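# Switch on the shaker holding four jars

## Task

Four jars already sit on the shaker; turn the shaker on (it is preset to a 20-second run).

## Robot and tools

ROBOT. Two arms, left_arm and right_arm, each with a two-finger gripper and a wrist camera. Their URDF roots in the scene frame: left_arm at (+0.021, +0.228, 0) m, quat_wxyz (+1.000, 0, 0, +0.023); right_arm at (-0.033, -0.256, 0) m, quat_wxyz (+1.000, 0, 0, -0.022).

FRAMES. Scene frame: origin at table-top height, halfway between the nominal bases; +z up, +x out over the table, left_arm on the +y side (not the image's left). Hand poses, velocities, targets and wrist-camera poses are in each arm's own base frame. Fixed cameras (cam_high, cam_low, cam_over) and the table use the scene frame. Fingers point along the gripper's +z and open and close along its y. end_effector_position is the point between the pads, about 1 cm short of the fingertips. Printed poses may be a few cm off, more at long reach; friction and weight can also leave a resting hand a few cm from its command, which by itself does not mean contact.

ROW FORMAT (used by execute_actions and move). One row is 16 numbers: left_arm x, y, z, qw, qx, qy, qz, opening, then right_arm the same 8. x, y, z are an absolute target position in metres and qw..qz an absolute orientation quaternion (w first), both in that arm's base frame, so each half is a pose. Opening runs -1 (closed) to +1 (fully open, 0.094 m). Always fill both halves: an arm meant to stay put gets the same full pose and opening each call, copied from the last result taken before it started holding. To hold an orientation, repeat one fixed quaternion rather than the drifting reported one. Writing 0 as an opening is a real command.

execute_actions(actions, cameras). actions: list of up to 15 actions; each action is a table of up to 15 rows, one per 1/30 s step; a short table repeats its final row to fill 15 steps. Any target more than 0.6 m from that gripper's current position along any of its own axes makes that action refused for both arms; a malformed action, or a failing first action checked against the latest reported state, voids the whole call. Images come back only for an empty list or when cameras names them (["all"], [] or names). An empty call also reveals the scene number and fields other results may omit.

move(target, speed, blend, opening_speed, grip_force, blocking, cameras). Drives each gripper in a straight line from its Hand target to the row's pose; target is one 16-number row or up to 15 rows (no 0.6 m limit). speed: m/s, 0.002 to 2.9, default 0.25, rotation up to twice that in rad/s; one value or one per leg. blend: metres of corner rounding per waypoint, default 0 (full stop at each). opening_speed: per second on the -1..+1 scale, at least 0.2; use it to close gently. grip_force: newtons per pad, 10 to 50 (full), persists; lower forces close slowly. blocking=false returns after about 0.5 s while the move runs; a new move takes over from the current point. Paths ignore obstacles and the other arm, last at least 0.5 s, are cut at 10 s, and faster moves overshoot and strike harder. Avoid routing close past an arm's own base; go around it. The result adds a move: line (done, off_target, moving, held, fault) plus limits (paced = command clipped, held = steps withheld). done means within 10 mm and 2 degrees at rest; neither done nor off_target tells you about contact.

wait(seconds 0-10, cameras): lets time pass holding last commands; a running move continues. stop(cameras): brakes the running move. zoom_image(camera, region [x0,y0,x1,y1] pixels, max 504x504) enlarges part of the newest image of cam_high, cam_low, cam_over, cam_left_wrist or cam_right_wrist. read_manual(section="licences") gives URDF licence text only. finished_scene(scene) ends the scene for good; the goal must still hold without the robot, so confirm the shaker is running first.

CONTROLLER. Each step the commanded orientation is clipped to 40 degrees from the measured one; position is favoured over orientation. One action may not arrive; check Hand target and send the remainder. Tiny moves may not start.

RESULT LINES. Poses, Hand target, Tool commands, Joint positions (last number per arm is finger opening in m), Joint velocities (may read "within noise" or be omitted), Joint torques (include gravity, have offsets; joints 1-3 wrap at ±28 N m), grip_measured (opening on the -1..+1 scale; reads up to ~2.5 mm wide when empty, narrower than a squeezed part), grip_effort_nm (motor effort, negative closing; not a pad force), motor temperatures, MOTOR HOT at 75 °C, OVER-TEMPERATURE FAULT at 90 °C (that arm folds and idles), collapse at 100 °C. Avoid long stretched or loaded holds and pushing at unreachable poses. Camera calibration lines may list changed cameras; fixed cameras can be off by about 2.3 degrees and 9 mm.

CAUTIONS. Pressing a switch: approach slowly, aim just past the contact, and ease off by commanding the measured pose. Do not knock jars off the shaker or table; a dropped or off-table item fails the scene, and loose objects may get nudged occasionally. Never let the arms, grippers or wrist cameras press into each other; the clearance check does not guard gripper-to-gripper contact. Camera-cable contact counts as arm contact; keep heavy force off it. Avoid slams, hard hits on fixtures, arm stops, and shoulder flips near the base. Time spent thinking also passes in the scene.

Each tool is called by a JSON object that holds its "name" and its "arguments".

## Session

{"name": "execute_actions", "arguments": {"actions": []}}

Scene clock: 0.00 s.
left_arm: end_effector_position=(+0.2325, -0.0941, +0.2326) grip_measured=+1.000 grip_effort_nm=n/a end_effector_quat_wxyz=(+0.647, -0.064, +0.693, -0.311) | right_arm: end_effector_position=(+0.2318, -0.0610, +0.3314) grip_measured=+1.000 grip_effort_nm=n/a end_effector_quat_wxyz=(+0.688, +0.201, +0.697, -0.022)
Joint positions: left_arm=[-0.47 0.134 0.18 -0.015 -0.113 -0.538 0.094] | right_arm=[-0.112 0.373 0.674 -0.355 0.199 0.26 0.094]
Joint velocities: within noise
Joint torques (N m): no reading
Motor temperatures (°C): left_arm=[17 18 19 23 19 21 18] | right_arm=[18 18 20 21 16 21 18]
Heat: left arm: 23 °C; right arm: 21 °C.
Hand target: left_arm +0.2317, -0.0936, +0.2335; +0.647, -0.063, +0.693, -0.310 | right_arm +0.2297, -0.0608, +0.3322; +0.688, +0.200, +0.698, -0.022
Tool commands: left_gripper/opening=+1.0 right_gripper/opening=+1.0

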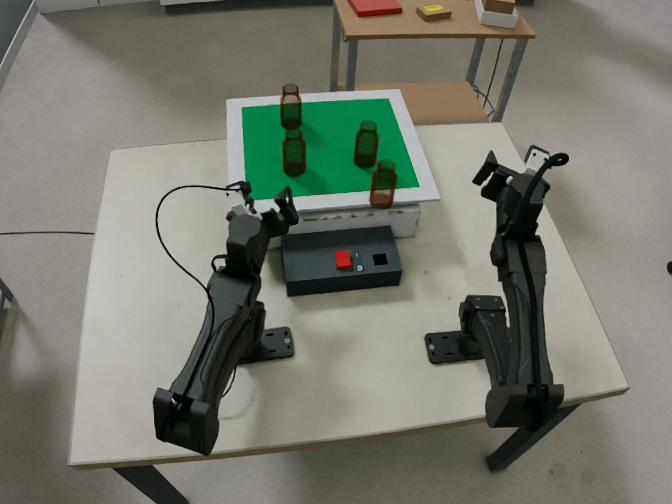

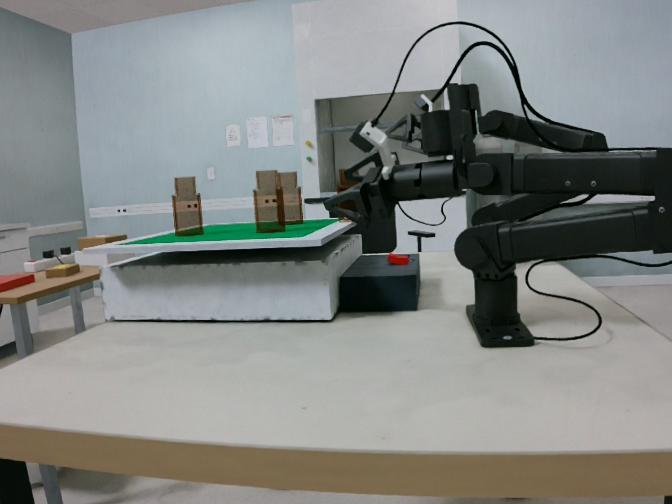

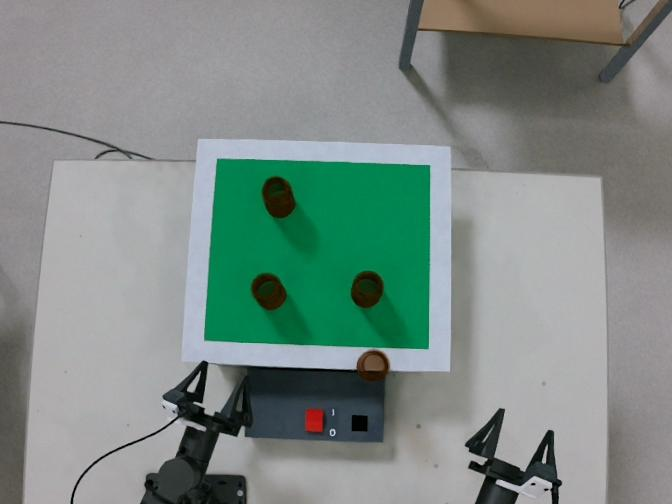

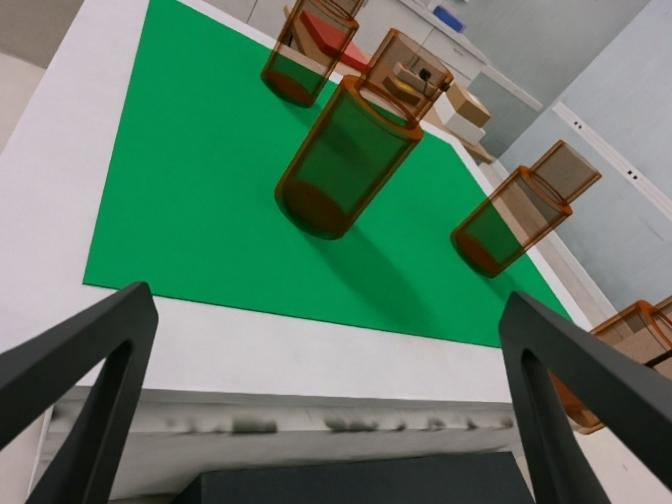

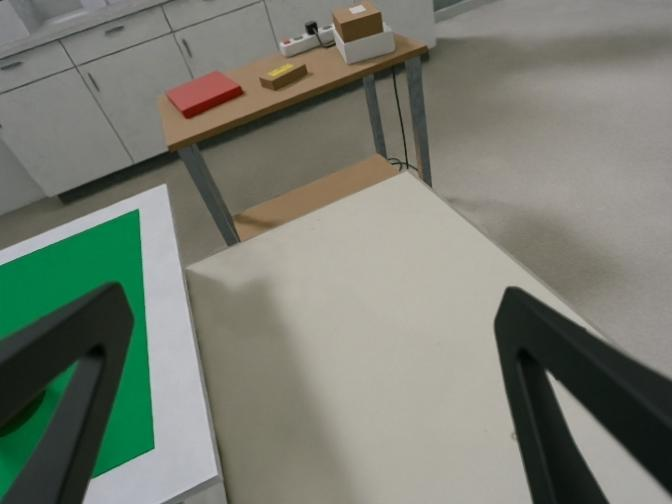

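{"name": "zoom_image", "arguments": {"camera": "cam_over", "region": [180, 130, 460, 340]}}

{"name": "zoom_image", "arguments": {"camera": "cam_over", "region": [230, 330, 430, 480]}}

{"name": "zoom_image", "arguments": {"camera": "cam_low", "region": [80, 150, 460, 350]}}

{"name": "zoom_image", "arguments": {"camera": "cam_high", "region": [220, 70, 450, 310]}}

Scaled by 1.800 from the camera's 672x504 image, which has a finer 960x720 frame.

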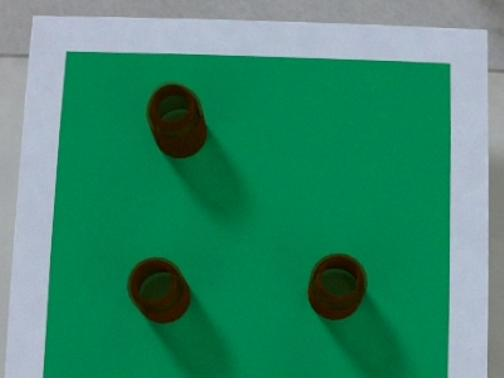

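Scaled by 2.520 from the camera's 672x504 image, which has a finer 960x720 frame.

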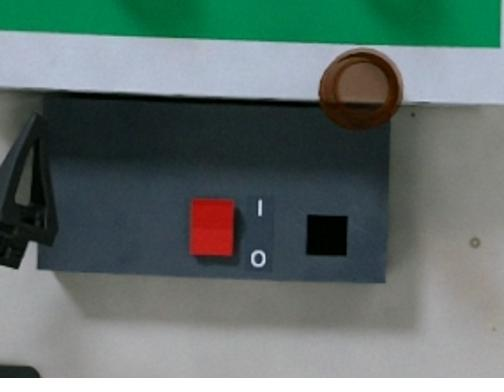

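Scaled by 1.326 from the camera's 672x504 image, which has a finer 960x720 frame.

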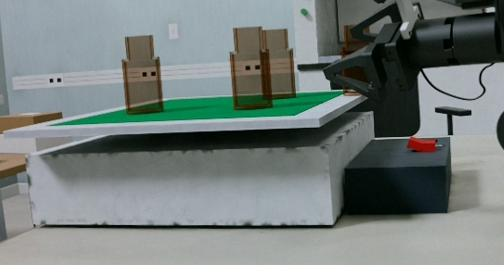

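Scaled by 2.100 from the camera's 672x504 image, which has a finer 960x720 frame.

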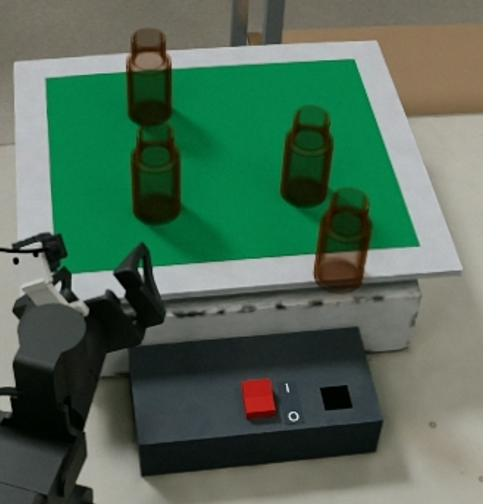

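{"name": "move", "arguments": {"target": [0.2325,-0.0941,0.2326,0.647,-0.064,0.693,-0.311,1, 0.205,0.116,0.31,0.3736,-0.2,0.902,0.0828,1], "cameras": ["all"]}}

Scene clock: 7.70 s.
left_arm: end_effector_position=(+0.2325, -0.0941, +0.2326) grip_measured=+1.000 grip_effort_nm=-0.03 end_effector_quat_wxyz=(+0.647, -0.064, +0.693, -0.311) | right_arm: end_effector_position=(+0.2093, +0.1158, +0.2994) grip_measured=+1.000 grip_effort_nm=0.00 end_effector_quat_wxyz=(+0.366, -0.194, +0.907, +0.078)
Joint positions: left_arm=[-0.47 0.134 0.18 -0.015 -0.113 -0.538 0.094] | right_arm=[0.59 0.934 1.327 -1.203 0.118 0.121 0.094]
Joint torques (N m): left_arm=[-0.18 1.83 8.73 1.8 -0.02 0.01] | right_arm=[0.69 -0.62 9.68 1.8 -0.02 -0.1]
Heat: left arm: 24 °C; right arm: 22 °C.
Hand target: left_arm +0.2325, -0.0941, +0.2327; +0.647, -0.064, +0.693, -0.311 | right_arm +0.2050, +0.1159, +0.3097; +0.374, -0.200, +0.902, +0.083
Off the commanded pose: left_arm 0.000 m, 0 deg | right_arm 0.011 m, 1 deg.
move: off_target (right_arm)
camera_calibration:
cam_right_wrist: T_world_to_cam=[[0.411958, -0.910449, 0.0370712, 0.00115385], [-0.905337, -0.413576, -0.0965426, 0.281059], [0.103229, 0.00620951, -0.994638, 0.378345], [0, 0, 0, 1]] pos_world=[0.214922, 0.11494, 0.403407]

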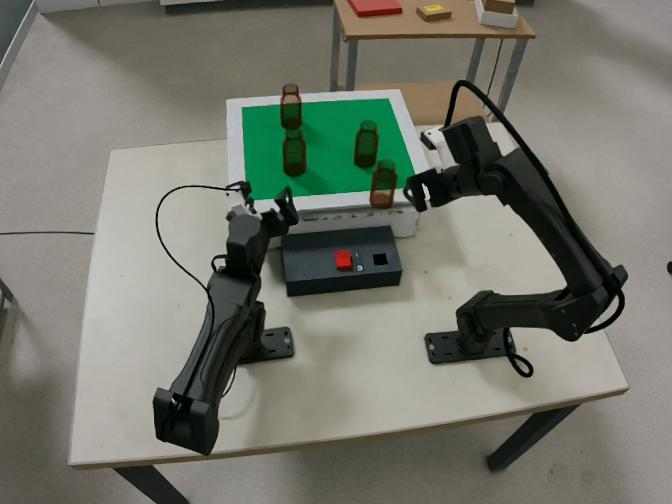

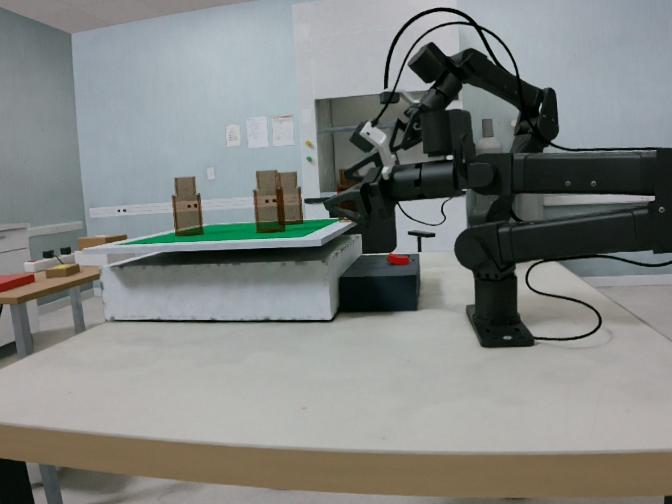

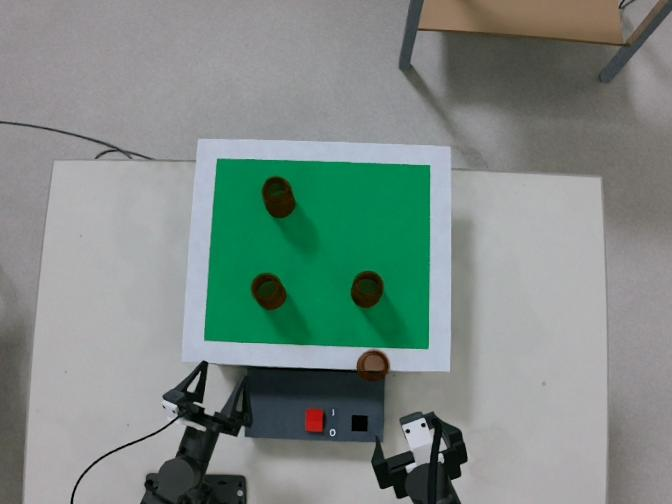

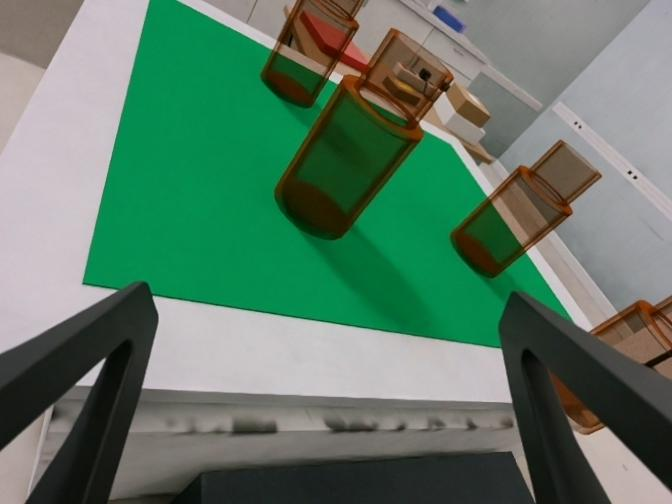

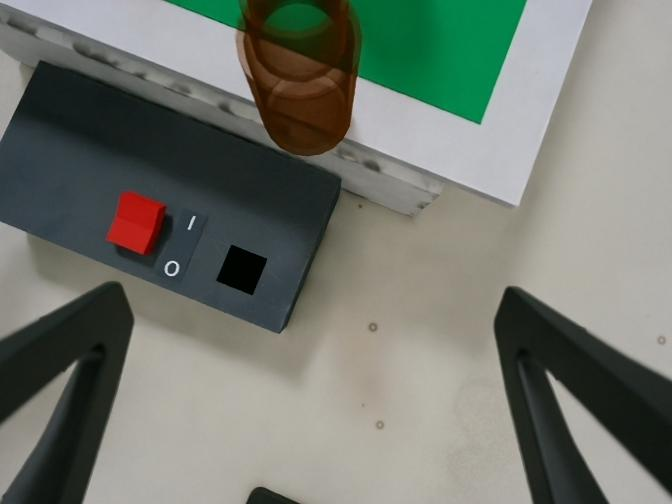

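{"name": "move", "arguments": {"target": [0.2325,-0.0941,0.2326,0.647,-0.064,0.693,-0.311,1, 0.255,0.142,0.255,0.3736,-0.2,0.902,0.0828,1], "speed": 0.12, "cameras": ["cam_over","cam_low","cam_right_wrist"]}}

Scene clock: 10.20 s.
left_arm: end_effector_position=(+0.2325, -0.0941, +0.2326) grip_measured=+1.000 grip_effort_nm=-0.03 end_effector_quat_wxyz=(+0.647, -0.064, +0.693, -0.311) | right_arm: end_effector_position=(+0.2544, +0.1433, +0.2604) grip_measured=+1.000 grip_effort_nm=0.00 end_effector_quat_wxyz=(+0.376, -0.199, +0.901, +0.084)
Joint positions: left_arm=[-0.47 0.134 0.18 -0.015 -0.113 -0.538 0.094] | right_arm=[0.566 1.015 1.157 -0.926 0.091 0.093 0.094]
Joint torques (N m): left_arm=[-0.24 1.81 8.76 1.8 0.01 0.02] | right_arm=[-0.79 -2.13 5.57 2.19 -0.05 -0.11]
Heat: left arm: 25 °C; right arm: 23 °C.
Hand target: left_arm +0.2325, -0.0941, +0.2327; +0.647, -0.064, +0.693, -0.311 | right_arm +0.2549, +0.1420, +0.2550; +0.374, -0.200, +0.902, +0.083
Off the commanded pose: left_arm 0.000 m, 0 deg | right_arm 0.006 m, 0 deg.
move: done
camera_calibration:
cam_right_wrist: T_world_to_cam=[[0.424573, -0.904767, 0.0336802, 0.00596185], [-0.897069, -0.425411, -0.119557, 0.335197], [0.122499, 0.0205471, -0.992256, 0.327205], [0, 0, 0, 1]] pos_world=[0.258081, 0.141267, 0.364545]
Images, in order (width x height): cam_low 672x504, cam_over 672x504, cam_right_wrist 672x504.

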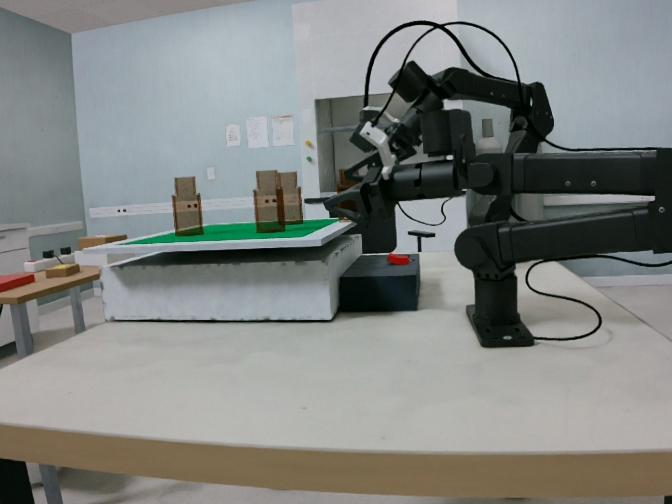

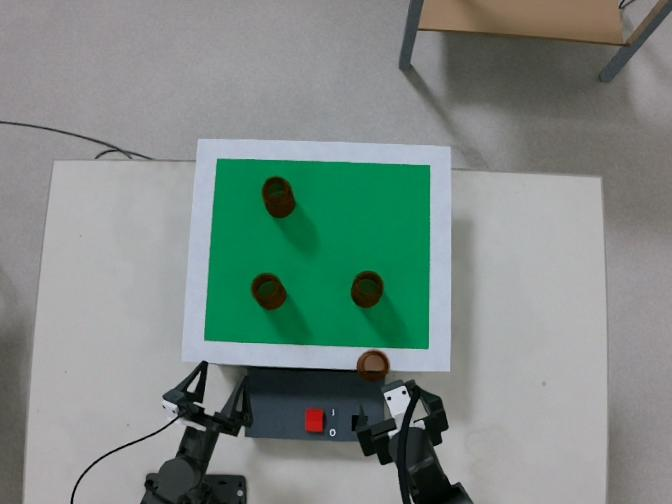

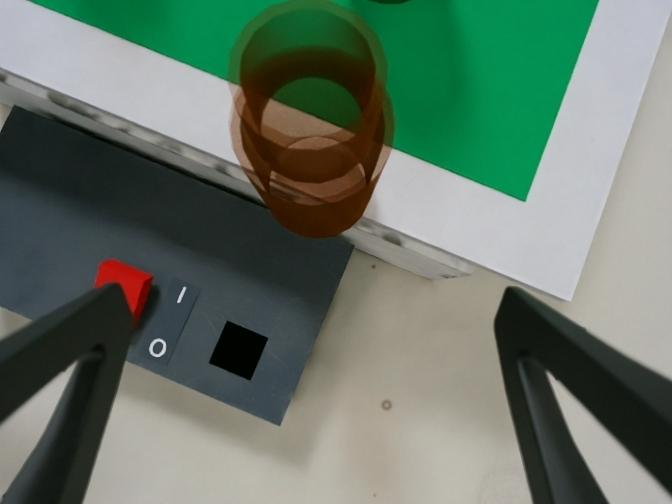

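{"name": "move", "arguments": {"target": [0.2325,-0.0941,0.2326,0.647,-0.064,0.693,-0.311,1, 0.306,0.165,0.194,0.3736,-0.2,0.902,0.0828,1], "speed": 0.06, "cameras": ["cam_high","cam_low","cam_over","cam_right_wrist"]}}

Scene clock: 12.77 s.
left_arm: end_effector_position=(+0.2325, -0.0941, +0.2326) grip_measured=+1.000 grip_effort_nm=-0.03 end_effector_quat_wxyz=(+0.647, -0.064, +0.693, -0.311) | right_arm: end_effector_position=(+0.3061, +0.1671, +0.2023) grip_measured=+1.000 grip_effort_nm=0.00 end_effector_quat_wxyz=(+0.379, -0.198, +0.900, +0.085)
Joint positions: left_arm=[-0.47 0.134 0.18 -0.015 -0.113 -0.538 0.094] | right_arm=[0.532 1.175 0.995 -0.596 0.067 0.07 0.094]
Joint torques (N m): left_arm=[-0.29 1.87 8.75 1.82 -0.01 0.01] | right_arm=[-0.77 -3.7 5.91 2.21 -0.06 -0.11]
Heat: left arm: 25 °C; right arm: 23 °C.
Hand target: left_arm +0.2325, -0.0941, +0.2327; +0.647, -0.064, +0.693, -0.311 | right_arm +0.3059, +0.1649, +0.1940; +0.373, -0.200, +0.902, +0.083
Off the commanded pose: left_arm 0.000 m, 0 deg | right_arm 0.009 m, 1 deg.
move: done
camera_calibration:
cam_right_wrist: T_world_to_cam=[[0.423673, -0.905203, 0.0332787, 0.00795948], [-0.896699, -0.424326, -0.126007, 0.38575], [0.128183, 0.0235449, -0.991471, 0.260305], [0, 0, 0, 1]] pos_world=[0.309163, 0.16476, 0.306427]
Images, in order (width x height): cam_high 672x504, cam_low 672x504, cam_over 672x504, cam_right_wrist 672x504.

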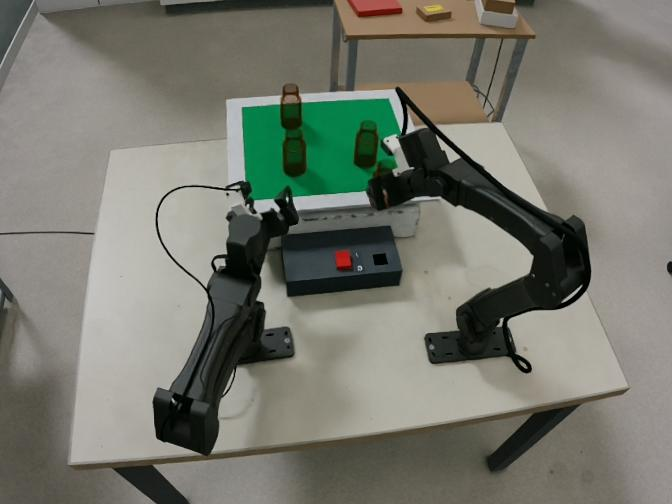

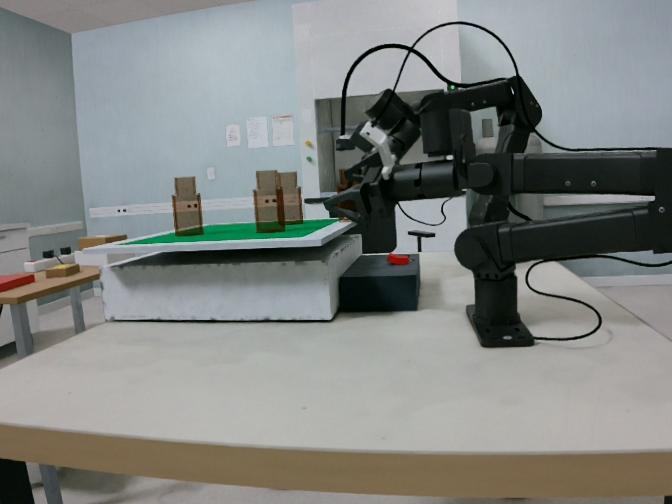

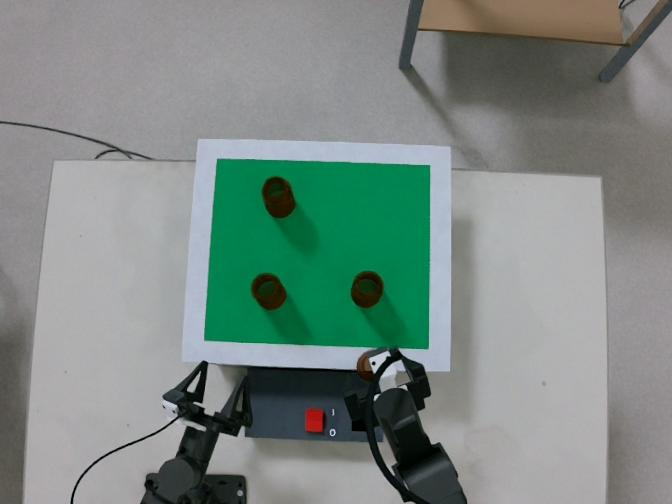

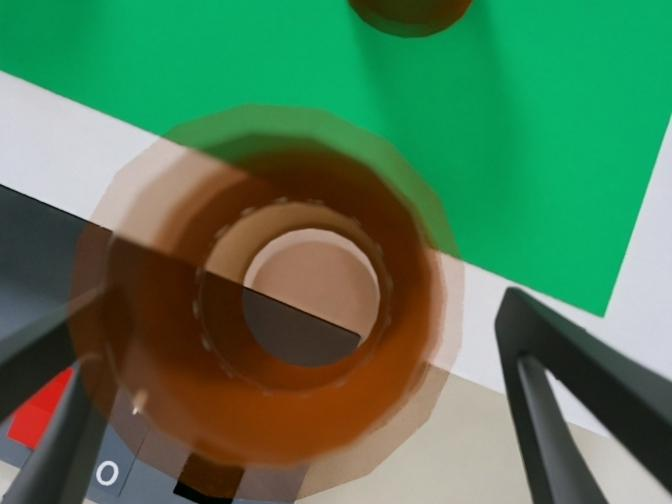

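{"name": "move", "arguments": {"target": [0.2325,-0.0941,0.2326,0.647,-0.064,0.693,-0.311,1, 0.306,0.165,0.194,0.3736,-0.2,0.902,0.0828,0.0], "opening_speed": 0.25, "grip_force": 20, "cameras": ["cam_high","cam_over","cam_right_wrist"]}}

Scene clock: 18.27 s.
left_arm: end_effector_position=(+0.2325, -0.0941, +0.2326) grip_measured=+1.000 grip_effort_nm=-0.03 end_effector_quat_wxyz=(+0.647, -0.064, +0.693, -0.311) | right_arm: end_effector_position=(+0.3058, +0.1678, +0.2023) grip_measured=+0.173 grip_effort_nm=-0.47 end_effector_quat_wxyz=(+0.379, -0.199, +0.900, +0.087)
Joint positions: left_arm=[-0.47 0.134 0.18 -0.015 -0.113 -0.538 0.094] | right_arm=[0.532 1.175 0.995 -0.595 0.063 0.069 0.055]
Joint torques (N m): left_arm=[-0.1 1.85 8.65 1.8 0 0.05] | right_arm=[-0.79 -3.7 5.91 2.22 -0.02 -0.1]
Heat: left arm: 26 °C; right arm: 24 °C.
Hand target: left_arm +0.2325, -0.0941, +0.2327; +0.647, -0.064, +0.693, -0.311 | right_arm +0.3059, +0.1650, +0.1940; +0.373, -0.200, +0.902, +0.083
Off the commanded pose: left_arm 0.000 m, 0 deg | right_arm 0.009 m, 1 deg.
grip_force (N): 20, 20
move: done
camera_calibration:
cam_right_wrist: T_world_to_cam=[[0.426839, -0.903798, 0.0309374, 0.00798782], [-0.895331, -0.427158, -0.12617, 0.385878], [0.127247, 0.0261549, -0.991526, 0.260193], [0, 0, 0, 1]] pos_world=[0.30897, 0.165245, 0.306427]
Images, in order (width x height): cam_high 672x504, cam_over 672x504, cam_right_wrist 672x504.

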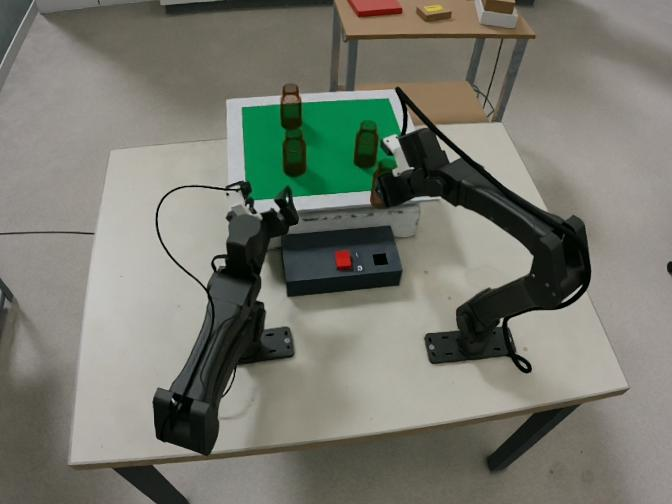

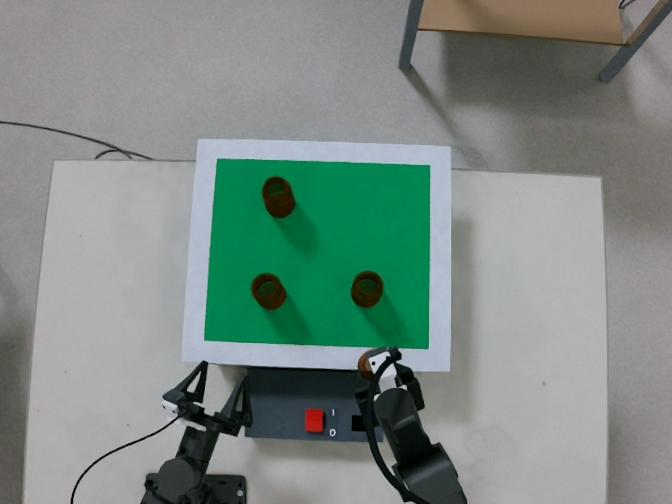

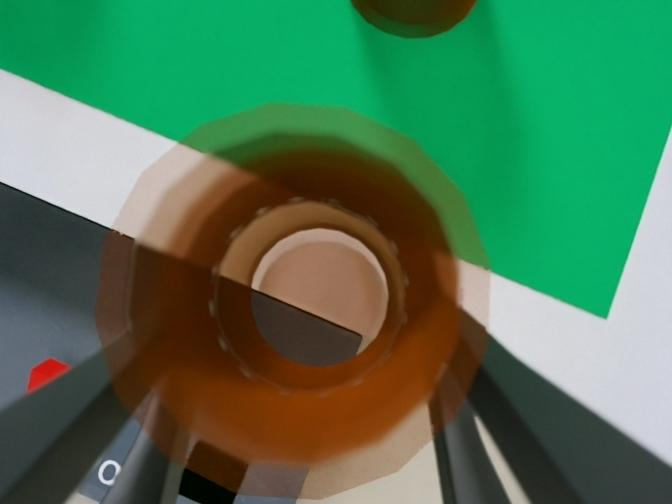

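{"name": "move", "arguments": {"target": [[0.2325,-0.0941,0.2326,0.647,-0.064,0.693,-0.311,1, 0.306,0.165,0.33,0.3736,-0.2,0.902,0.0828,0.0],[0.2325,-0.0941,0.2326,0.647,-0.064,0.693,-0.311,1, 0.547,0.145,0.335,0.3794,-0.1206,0.9160,0.0499,0.0]], "speed": [0.08,0.12], "grip_force": 30, "blend": [0.02,0], "cameras": ["cam_high","cam_low","cam_over","cam_right_wrist"]}}

Scene clock: 24.70 s.
left_arm: end_effector_position=(+0.2325, -0.0941, +0.2326) grip_measured=+1.000 grip_effort_nm=-0.03 end_effector_quat_wxyz=(+0.647, -0.064, +0.693, -0.311) | right_arm: end_effector_position=(+0.5428, +0.1460, +0.3227) grip_measured=+0.160 grip_effort_nm=-0.66 end_effector_quat_wxyz=(+0.401, -0.119, +0.907, +0.053)
Joint positions: left_arm=[-0.47 0.134 0.18 -0.015 -0.113 -0.538 0.094] | right_arm=[0.261 2.299 2.829 -1.268 0 -0.001 0.055]
Joint torques (N m): left_arm=[-0.18 1.89 8.75 1.79 0.01 0.03] | right_arm=[-0.5 -12.9 9.42 2.26 -0.08 -0.06]
Heat: left arm: 27 °C; right arm: 24 °C.
Hand target: left_arm +0.2325, -0.0941, +0.2327; +0.647, -0.064, +0.693, -0.311 | right_arm +0.5461, +0.1447, +0.3345; +0.420, -0.118, +0.898, +0.055
Off the commanded pose: left_arm 0.000 m, 0 deg | right_arm 0.013 m, 3 deg.
elbow stopped short (right arm): the move would have taken joint 3 (elbow) straighter than the controller allows.
grip_force (N): 30, 30
move: off_target (right_arm)
camera_calibration:
cam_right_wrist: T_world_to_cam=[[0.260015, -0.964907, 0.0366972, -0.0191509], [-0.951444, -0.262502, -0.160772, 0.621476], [0.164763, 0.00688789, -0.986309, 0.330739], [0, 0, 0, 1]] pos_world=[0.541786, 0.142382, 0.42683]
Images, in order (width x height): cam_high 672x504, cam_low 672x504, cam_over 672x504, cam_right_wrist 672x504.

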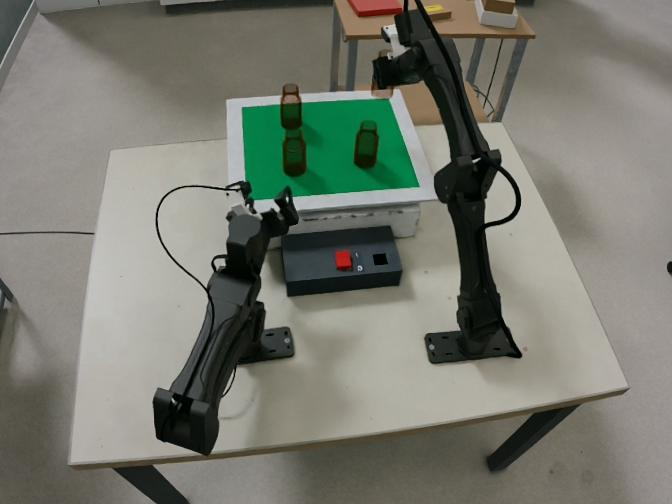

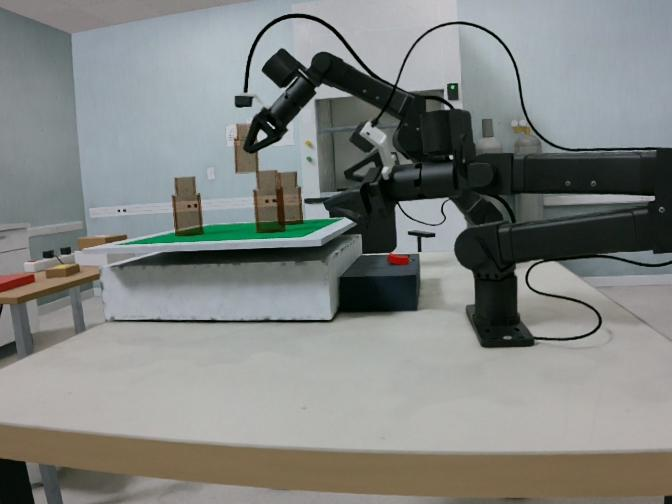

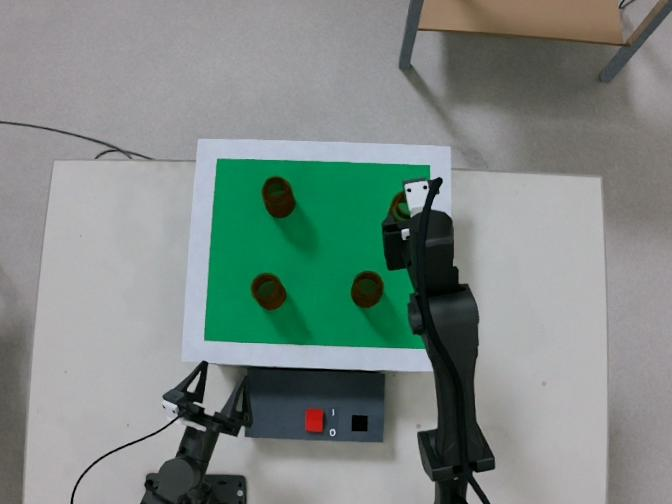

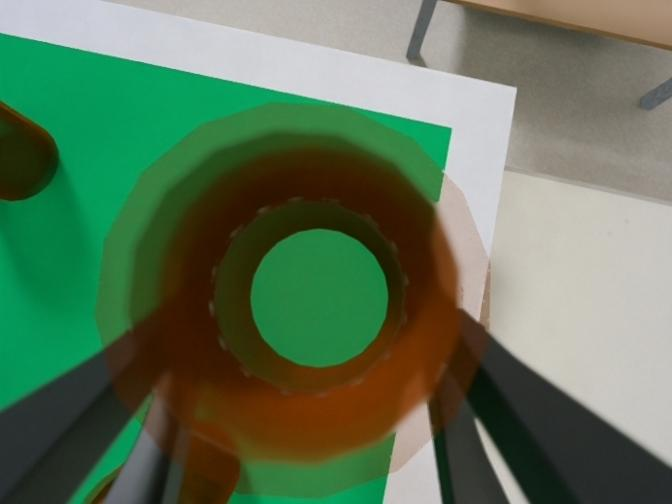

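{"name": "move", "arguments": {"target": [0.2325,-0.0941,0.2326,0.647,-0.064,0.693,-0.311,1, 0.54,0.139,0.325,0.3721,-0.2156,0.8984,0.0893,0.0], "speed": 0.1, "cameras": []}}

{"name": "move", "arguments": {"target": [0.2325,-0.0941,0.2326,0.647,-0.064,0.693,-0.311,1, 0.54,0.139,0.245,0.3721,-0.2156,0.8984,0.0893,0.0], "speed": 0.08, "cameras": ["all"]}}

Scene clock: 28.27 s.
left_arm: end_effector_position=(+0.2325, -0.0941, +0.2326) grip_measured=+1.000 grip_effort_nm=-0.03 end_effector_quat_wxyz=(+0.647, -0.064, +0.693, -0.311) | right_arm: end_effector_position=(+0.5353, +0.1397, +0.3167) grip_measured=+0.160 grip_effort_nm=-0.66 end_effector_quat_wxyz=(+0.382, -0.208, +0.896, +0.087)
Joint positions: left_arm=[-0.47 0.134 0.18 -0.015 -0.113 -0.538 0.094] | right_arm=[0.193 2.299 2.829 -1.313 -0.185 -0.186 0.055]
Joint torques (N m): left_arm=[-0.17 1.85 8.77 1.79 -0.01 0.01] | right_arm=[-0.72 -12.27 9.36 2.15 -0.25 -0.12]
Heat: left arm: 27 °C; right arm: 25 °C.
Hand target: left_arm +0.2325, -0.0941, +0.2327; +0.647, -0.064, +0.693, -0.311 | right_arm +0.5392, +0.1388, +0.3245; +0.397, -0.211, +0.889, +0.090
Off the commanded pose: left_arm 0.000 m, 0 deg | right_arm 0.010 m, 1 deg.
elbow stopped short (right arm): the move would have taken joint 3 (elbow) straighter than the controller allows.
grip_force (N): 30, 30
move: done
No camera images: "cameras" was empty.

Scene clock: 30.07 s.
left_arm: end_effector_position=(+0.2325, -0.0941, +0.2326) grip_measured=+1.000 grip_effort_nm=-0.03 end_effector_quat_wxyz=(+0.647, -0.064, +0.693, -0.311) | right_arm: end_effector_position=(+0.5389, +0.1407, +0.2216) grip_measured=+0.160 grip_effort_nm=-0.66 end_effector_quat_wxyz=(+0.340, -0.214, +0.912, +0.087)
Joint positions: left_arm=[-0.47 0.134 0.18 -0.015 -0.113 -0.538 0.094] | right_arm=[0.193 2.1 2.119 -0.893 -0.187 -0.199 0.055]
Joint torques (N m): left_arm=[-0.23 1.91 8.72 1.79 0.02 0.02] | right_arm=[-0.73 -17.33 6.13 2.35 -0.26 -0.1]
Heat: left arm: 27 °C; right arm: 25 °C.
Hand target: left_arm +0.2325, -0.0941, +0.2327; +0.647, -0.064, +0.693, -0.311 | right_arm +0.5395, +0.1390, +0.2449; +0.371, -0.216, +0.899, +0.089
Off the commanded pose: left_arm 0.000 m, 0 deg | right_arm 0.024 m, 4 deg.
grip_force (N): 30, 30
move: off_target (right_arm)
camera_calibration:
cam_right_wrist: T_world_to_cam=[[0.453628, -0.890901, 0.0227609, -0.1311], [-0.889677, -0.454197, -0.0466834, 0.568558], [0.0519282, 0.000927014, -0.99865, 0.296008], [0, 0, 0, 1]] pos_world=[0.549933, 0.141166, 0.325135]

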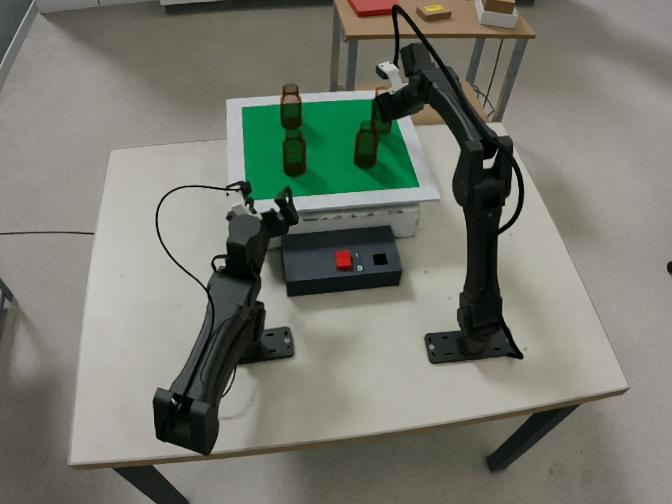

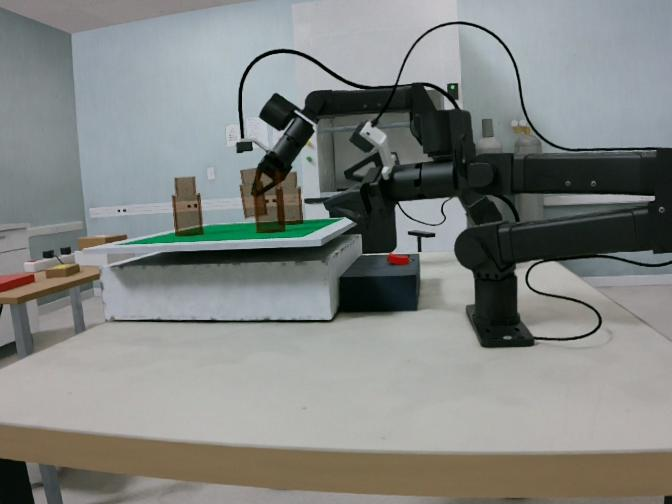

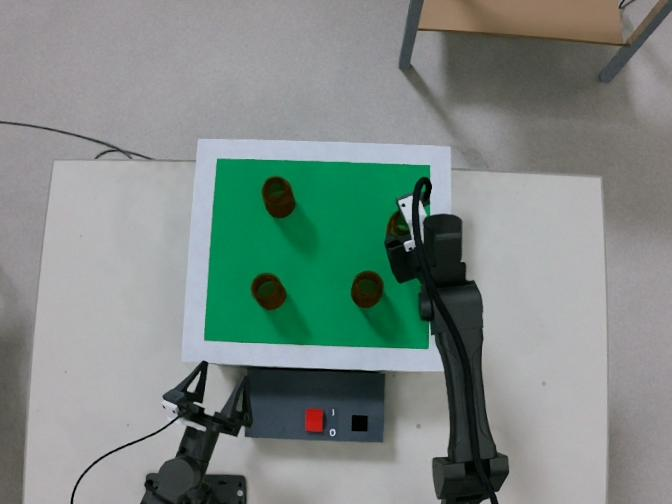

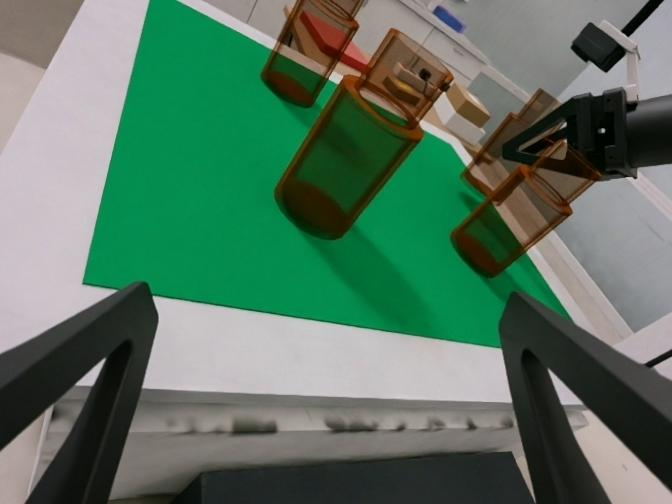

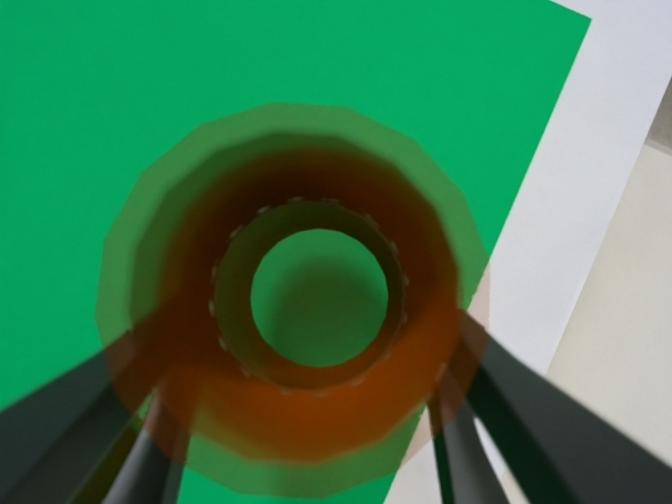

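{"name": "move", "arguments": {"target": [0.2325,-0.0941,0.2326,0.647,-0.064,0.693,-0.311,1, 0.54,0.147,0.243,0.4109,-0.2115,0.8813,0.0986,0.0], "speed": 0.06, "cameras": ["cam_high","cam_low","cam_left_wrist"]}}

{"name": "zoom_image", "arguments": {"camera": "cam_low", "region": [160, 140, 360, 260]}}

{"name": "zoom_image", "arguments": {"camera": "cam_left_wrist", "region": [420, 20, 672, 300]}}

Scene clock: 32.23 s.
left_arm: end_effector_position=(+0.2325, -0.0941, +0.2326) grip_measured=+1.000 grip_effort_nm=-0.03 end_effector_quat_wxyz=(+0.647, -0.064, +0.693, -0.311) | right_arm: end_effector_position=(+0.5411, +0.1426, +0.2193) grip_measured=+0.160 grip_effort_nm=-0.66 end_effector_quat_wxyz=(+0.380, -0.210, +0.896, +0.091)
Joint positions: left_arm=[-0.47 0.134 0.18 -0.015 -0.113 -0.538 0.094] | right_arm=[0.193 2.019 1.928 -0.695 -0.195 -0.187 0.055]
Joint torques (N m): left_arm=[-0.29 1.84 8.73 1.79 -0.01 0.01] | right_arm=[0.32 -16.85 6.23 2.53 -0.27 0.06]
Heat: left arm: 27 °C; right arm: 25 °C.
Hand target: left_arm +0.2325, -0.0941, +0.2327; +0.647, -0.064, +0.693, -0.311 | right_arm +0.5395, +0.1468, +0.2429; +0.410, -0.212, +0.882, +0.099
Off the commanded pose: left_arm 0.000 m, 0 deg | right_arm 0.024 m, 4 deg.
grip_force (N): 30, 30
move: off_target (right_arm)
Images, in order (width x height): cam_high 672x504, cam_low 672x504, cam_left_wrist 672x504.

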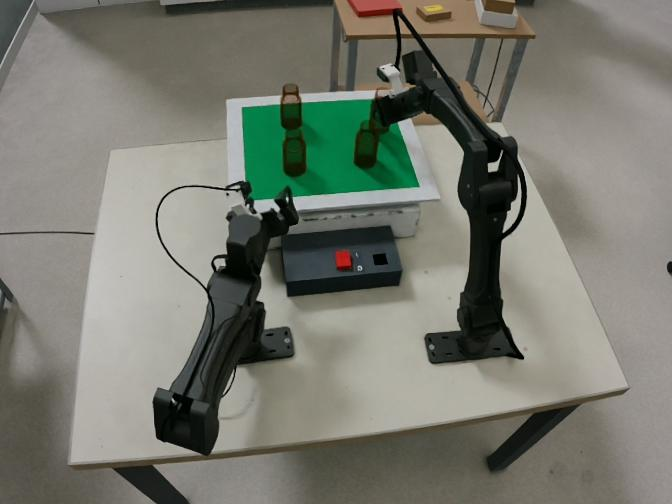

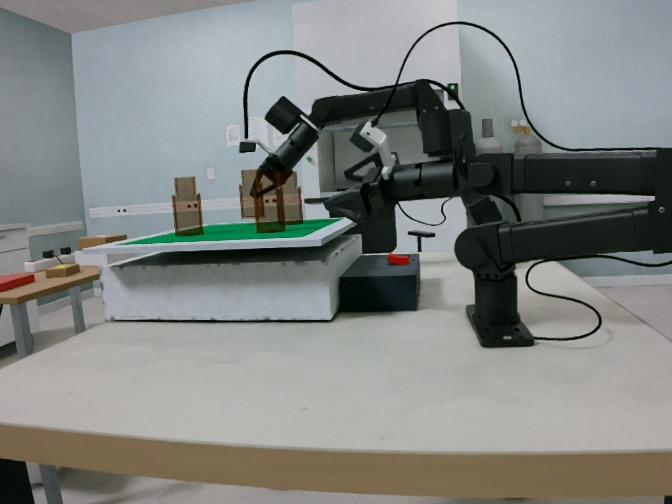

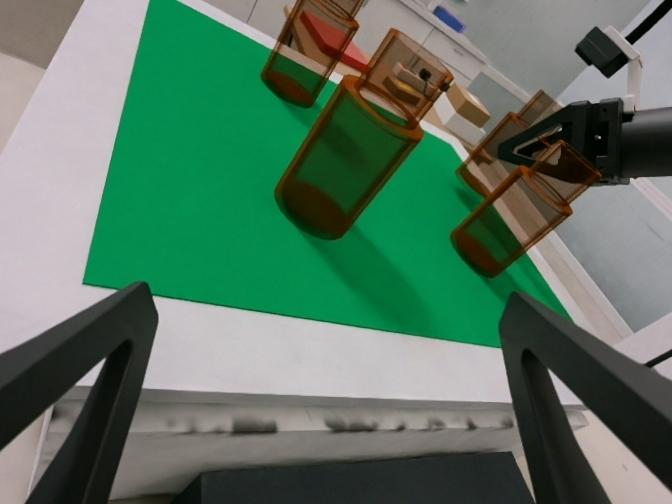

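Scaled by 2.520 from the camera's 672x504 image, which has a finer 960x720 frame.

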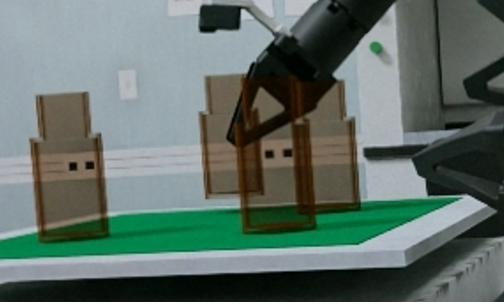

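Scaled by 1.800 from the camera's 672x504 image, which has a finer 960x720 frame.

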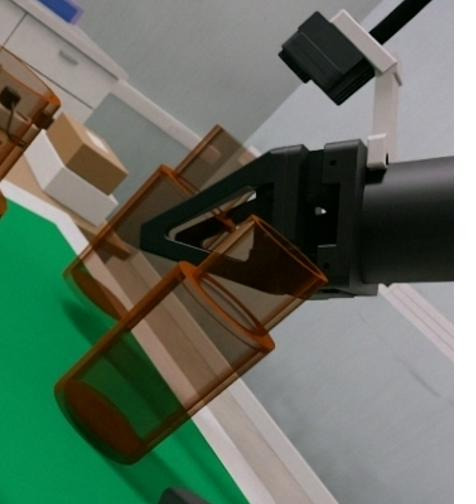

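{"name": "move", "arguments": {"target": [0.2325,-0.0941,0.2326,0.647,-0.064,0.693,-0.311,1, 0.54,0.149,0.233,0.4109,-0.2115,0.8813,0.0986,0.0], "speed": 0.03, "cameras": ["cam_low"]}}

{"name": "zoom_image", "arguments": {"camera": "cam_low", "region": [160, 140, 360, 260]}}

{"name": "move", "arguments": {"target": [0.2325,-0.0941,0.2326,0.647,-0.064,0.693,-0.311,1, 0.54,0.149,0.227,0.4109,-0.2115,0.8813,0.0986,0.0], "speed": 0.03, "cameras": ["cam_low"]}}

{"name": "zoom_image", "arguments": {"camera": "cam_low", "region": [160, 140, 360, 260]}}

Scene clock: 34.23 s.
left_arm: end_effector_position=(+0.2325, -0.0941, +0.2326) grip_measured=+1.000 grip_effort_nm=-0.03 end_effector_quat_wxyz=(+0.647, -0.064, +0.693, -0.311) | right_arm: end_effector_position=(+0.5414, +0.1426, +0.2082) grip_measured=+0.160 grip_effort_nm=-0.66 end_effector_quat_wxyz=(+0.380, -0.209, +0.897, +0.092)
Joint positions: left_arm=[-0.47 0.134 0.18 -0.015 -0.113 -0.538 0.094] | right_arm=[0.193 2.015 1.879 -0.652 -0.195 -0.183 0.055]
Joint torques (N m): left_arm=[-0.18 1.84 8.7 1.81 -0.01 0.02] | right_arm=[0.75 -17.05 6.31 2.55 -0.24 0.05]
Heat: left arm: 27 °C; right arm: 25 °C.
Hand target: left_arm +0.2325, -0.0941, +0.2327; +0.647, -0.064, +0.693, -0.311 | right_arm +0.5395, +0.1488, +0.2329; +0.410, -0.212, +0.882, +0.099
Off the commanded pose: left_arm 0.000 m, 0 deg | right_arm 0.026 m, 4 deg.
grip_force (N): 30, 30
move: off_target (right_arm)
Images, in order (width x height): cam_low 672x504.

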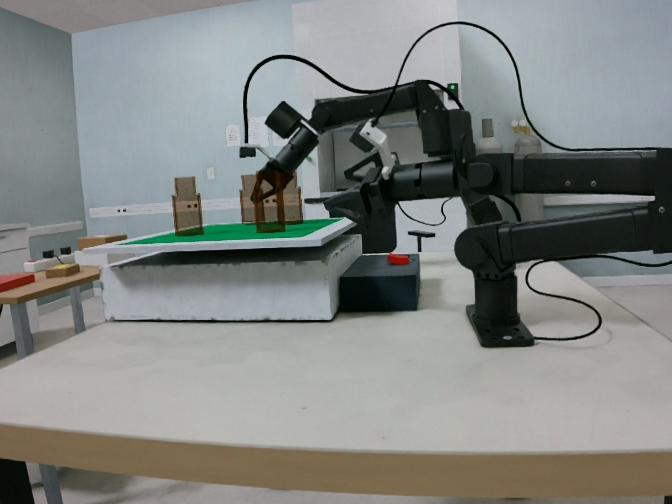

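Scaled by 2.520 from the camera's 672x504 image, which has a finer 960x720 frame.

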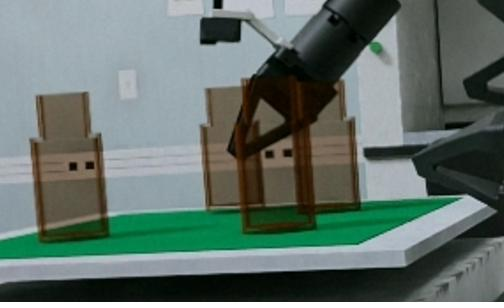

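Scene clock: 35.00 s.
left_arm: end_effector_position=(+0.2325, -0.0941, +0.2326) grip_measured=+1.000 grip_effort_nm=-0.03 end_effector_quat_wxyz=(+0.647, -0.064, +0.693, -0.311) | right_arm: end_effector_position=(+0.5412, +0.1427, +0.2058) grip_measured=+0.160 grip_effort_nm=-0.66 end_effector_quat_wxyz=(+0.383, -0.209, +0.895, +0.092)
Joint positions: left_arm=[-0.47 0.134 0.18 -0.015 -0.113 -0.538 0.094] | right_arm=[0.193 2.008 1.854 -0.627 -0.196 -0.183 0.055]
Joint torques (N m): left_arm=[-0.23 1.87 8.75 1.79 0 0.03] | right_arm=[0.75 -16.54 6.11 2.54 -0.23 0.05]
Motor temperatures (°C): left_arm=[17 18 21 27 19 21 18] | right_arm=[18 21 21 26 16 21 19]
Heat: left arm: 27 °C; right arm: 26 °C.
Hand target: left_arm +0.2325, -0.0941, +0.2327; +0.647, -0.064, +0.693, -0.311 | right_arm +0.5396, +0.1488, +0.2269; +0.410, -0.212, +0.882, +0.099
Off the commanded pose: left_arm 0.000 m, 0 deg | right_arm 0.022 m, 4 deg.
grip_force (N): 30, 30
move: off_target (right_arm)
Images, in order (width x height): cam_low 672x504.

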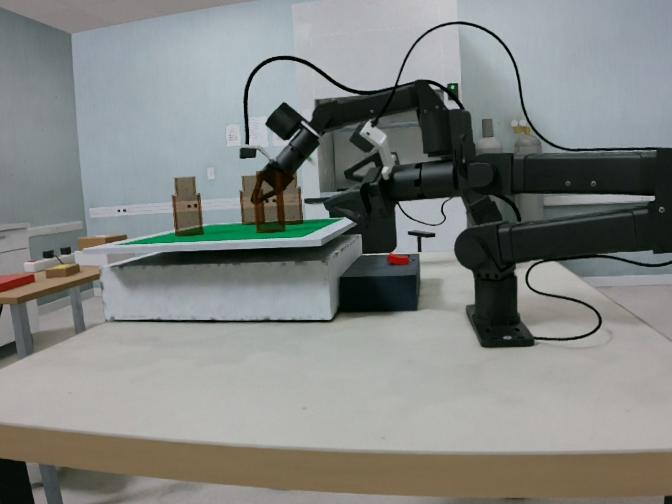

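Scaled by 2.520 from the camera's 672x504 image, which has a finer 960x720 frame.

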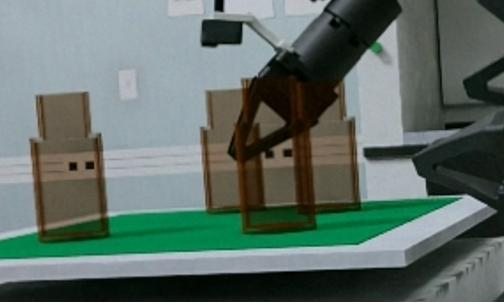

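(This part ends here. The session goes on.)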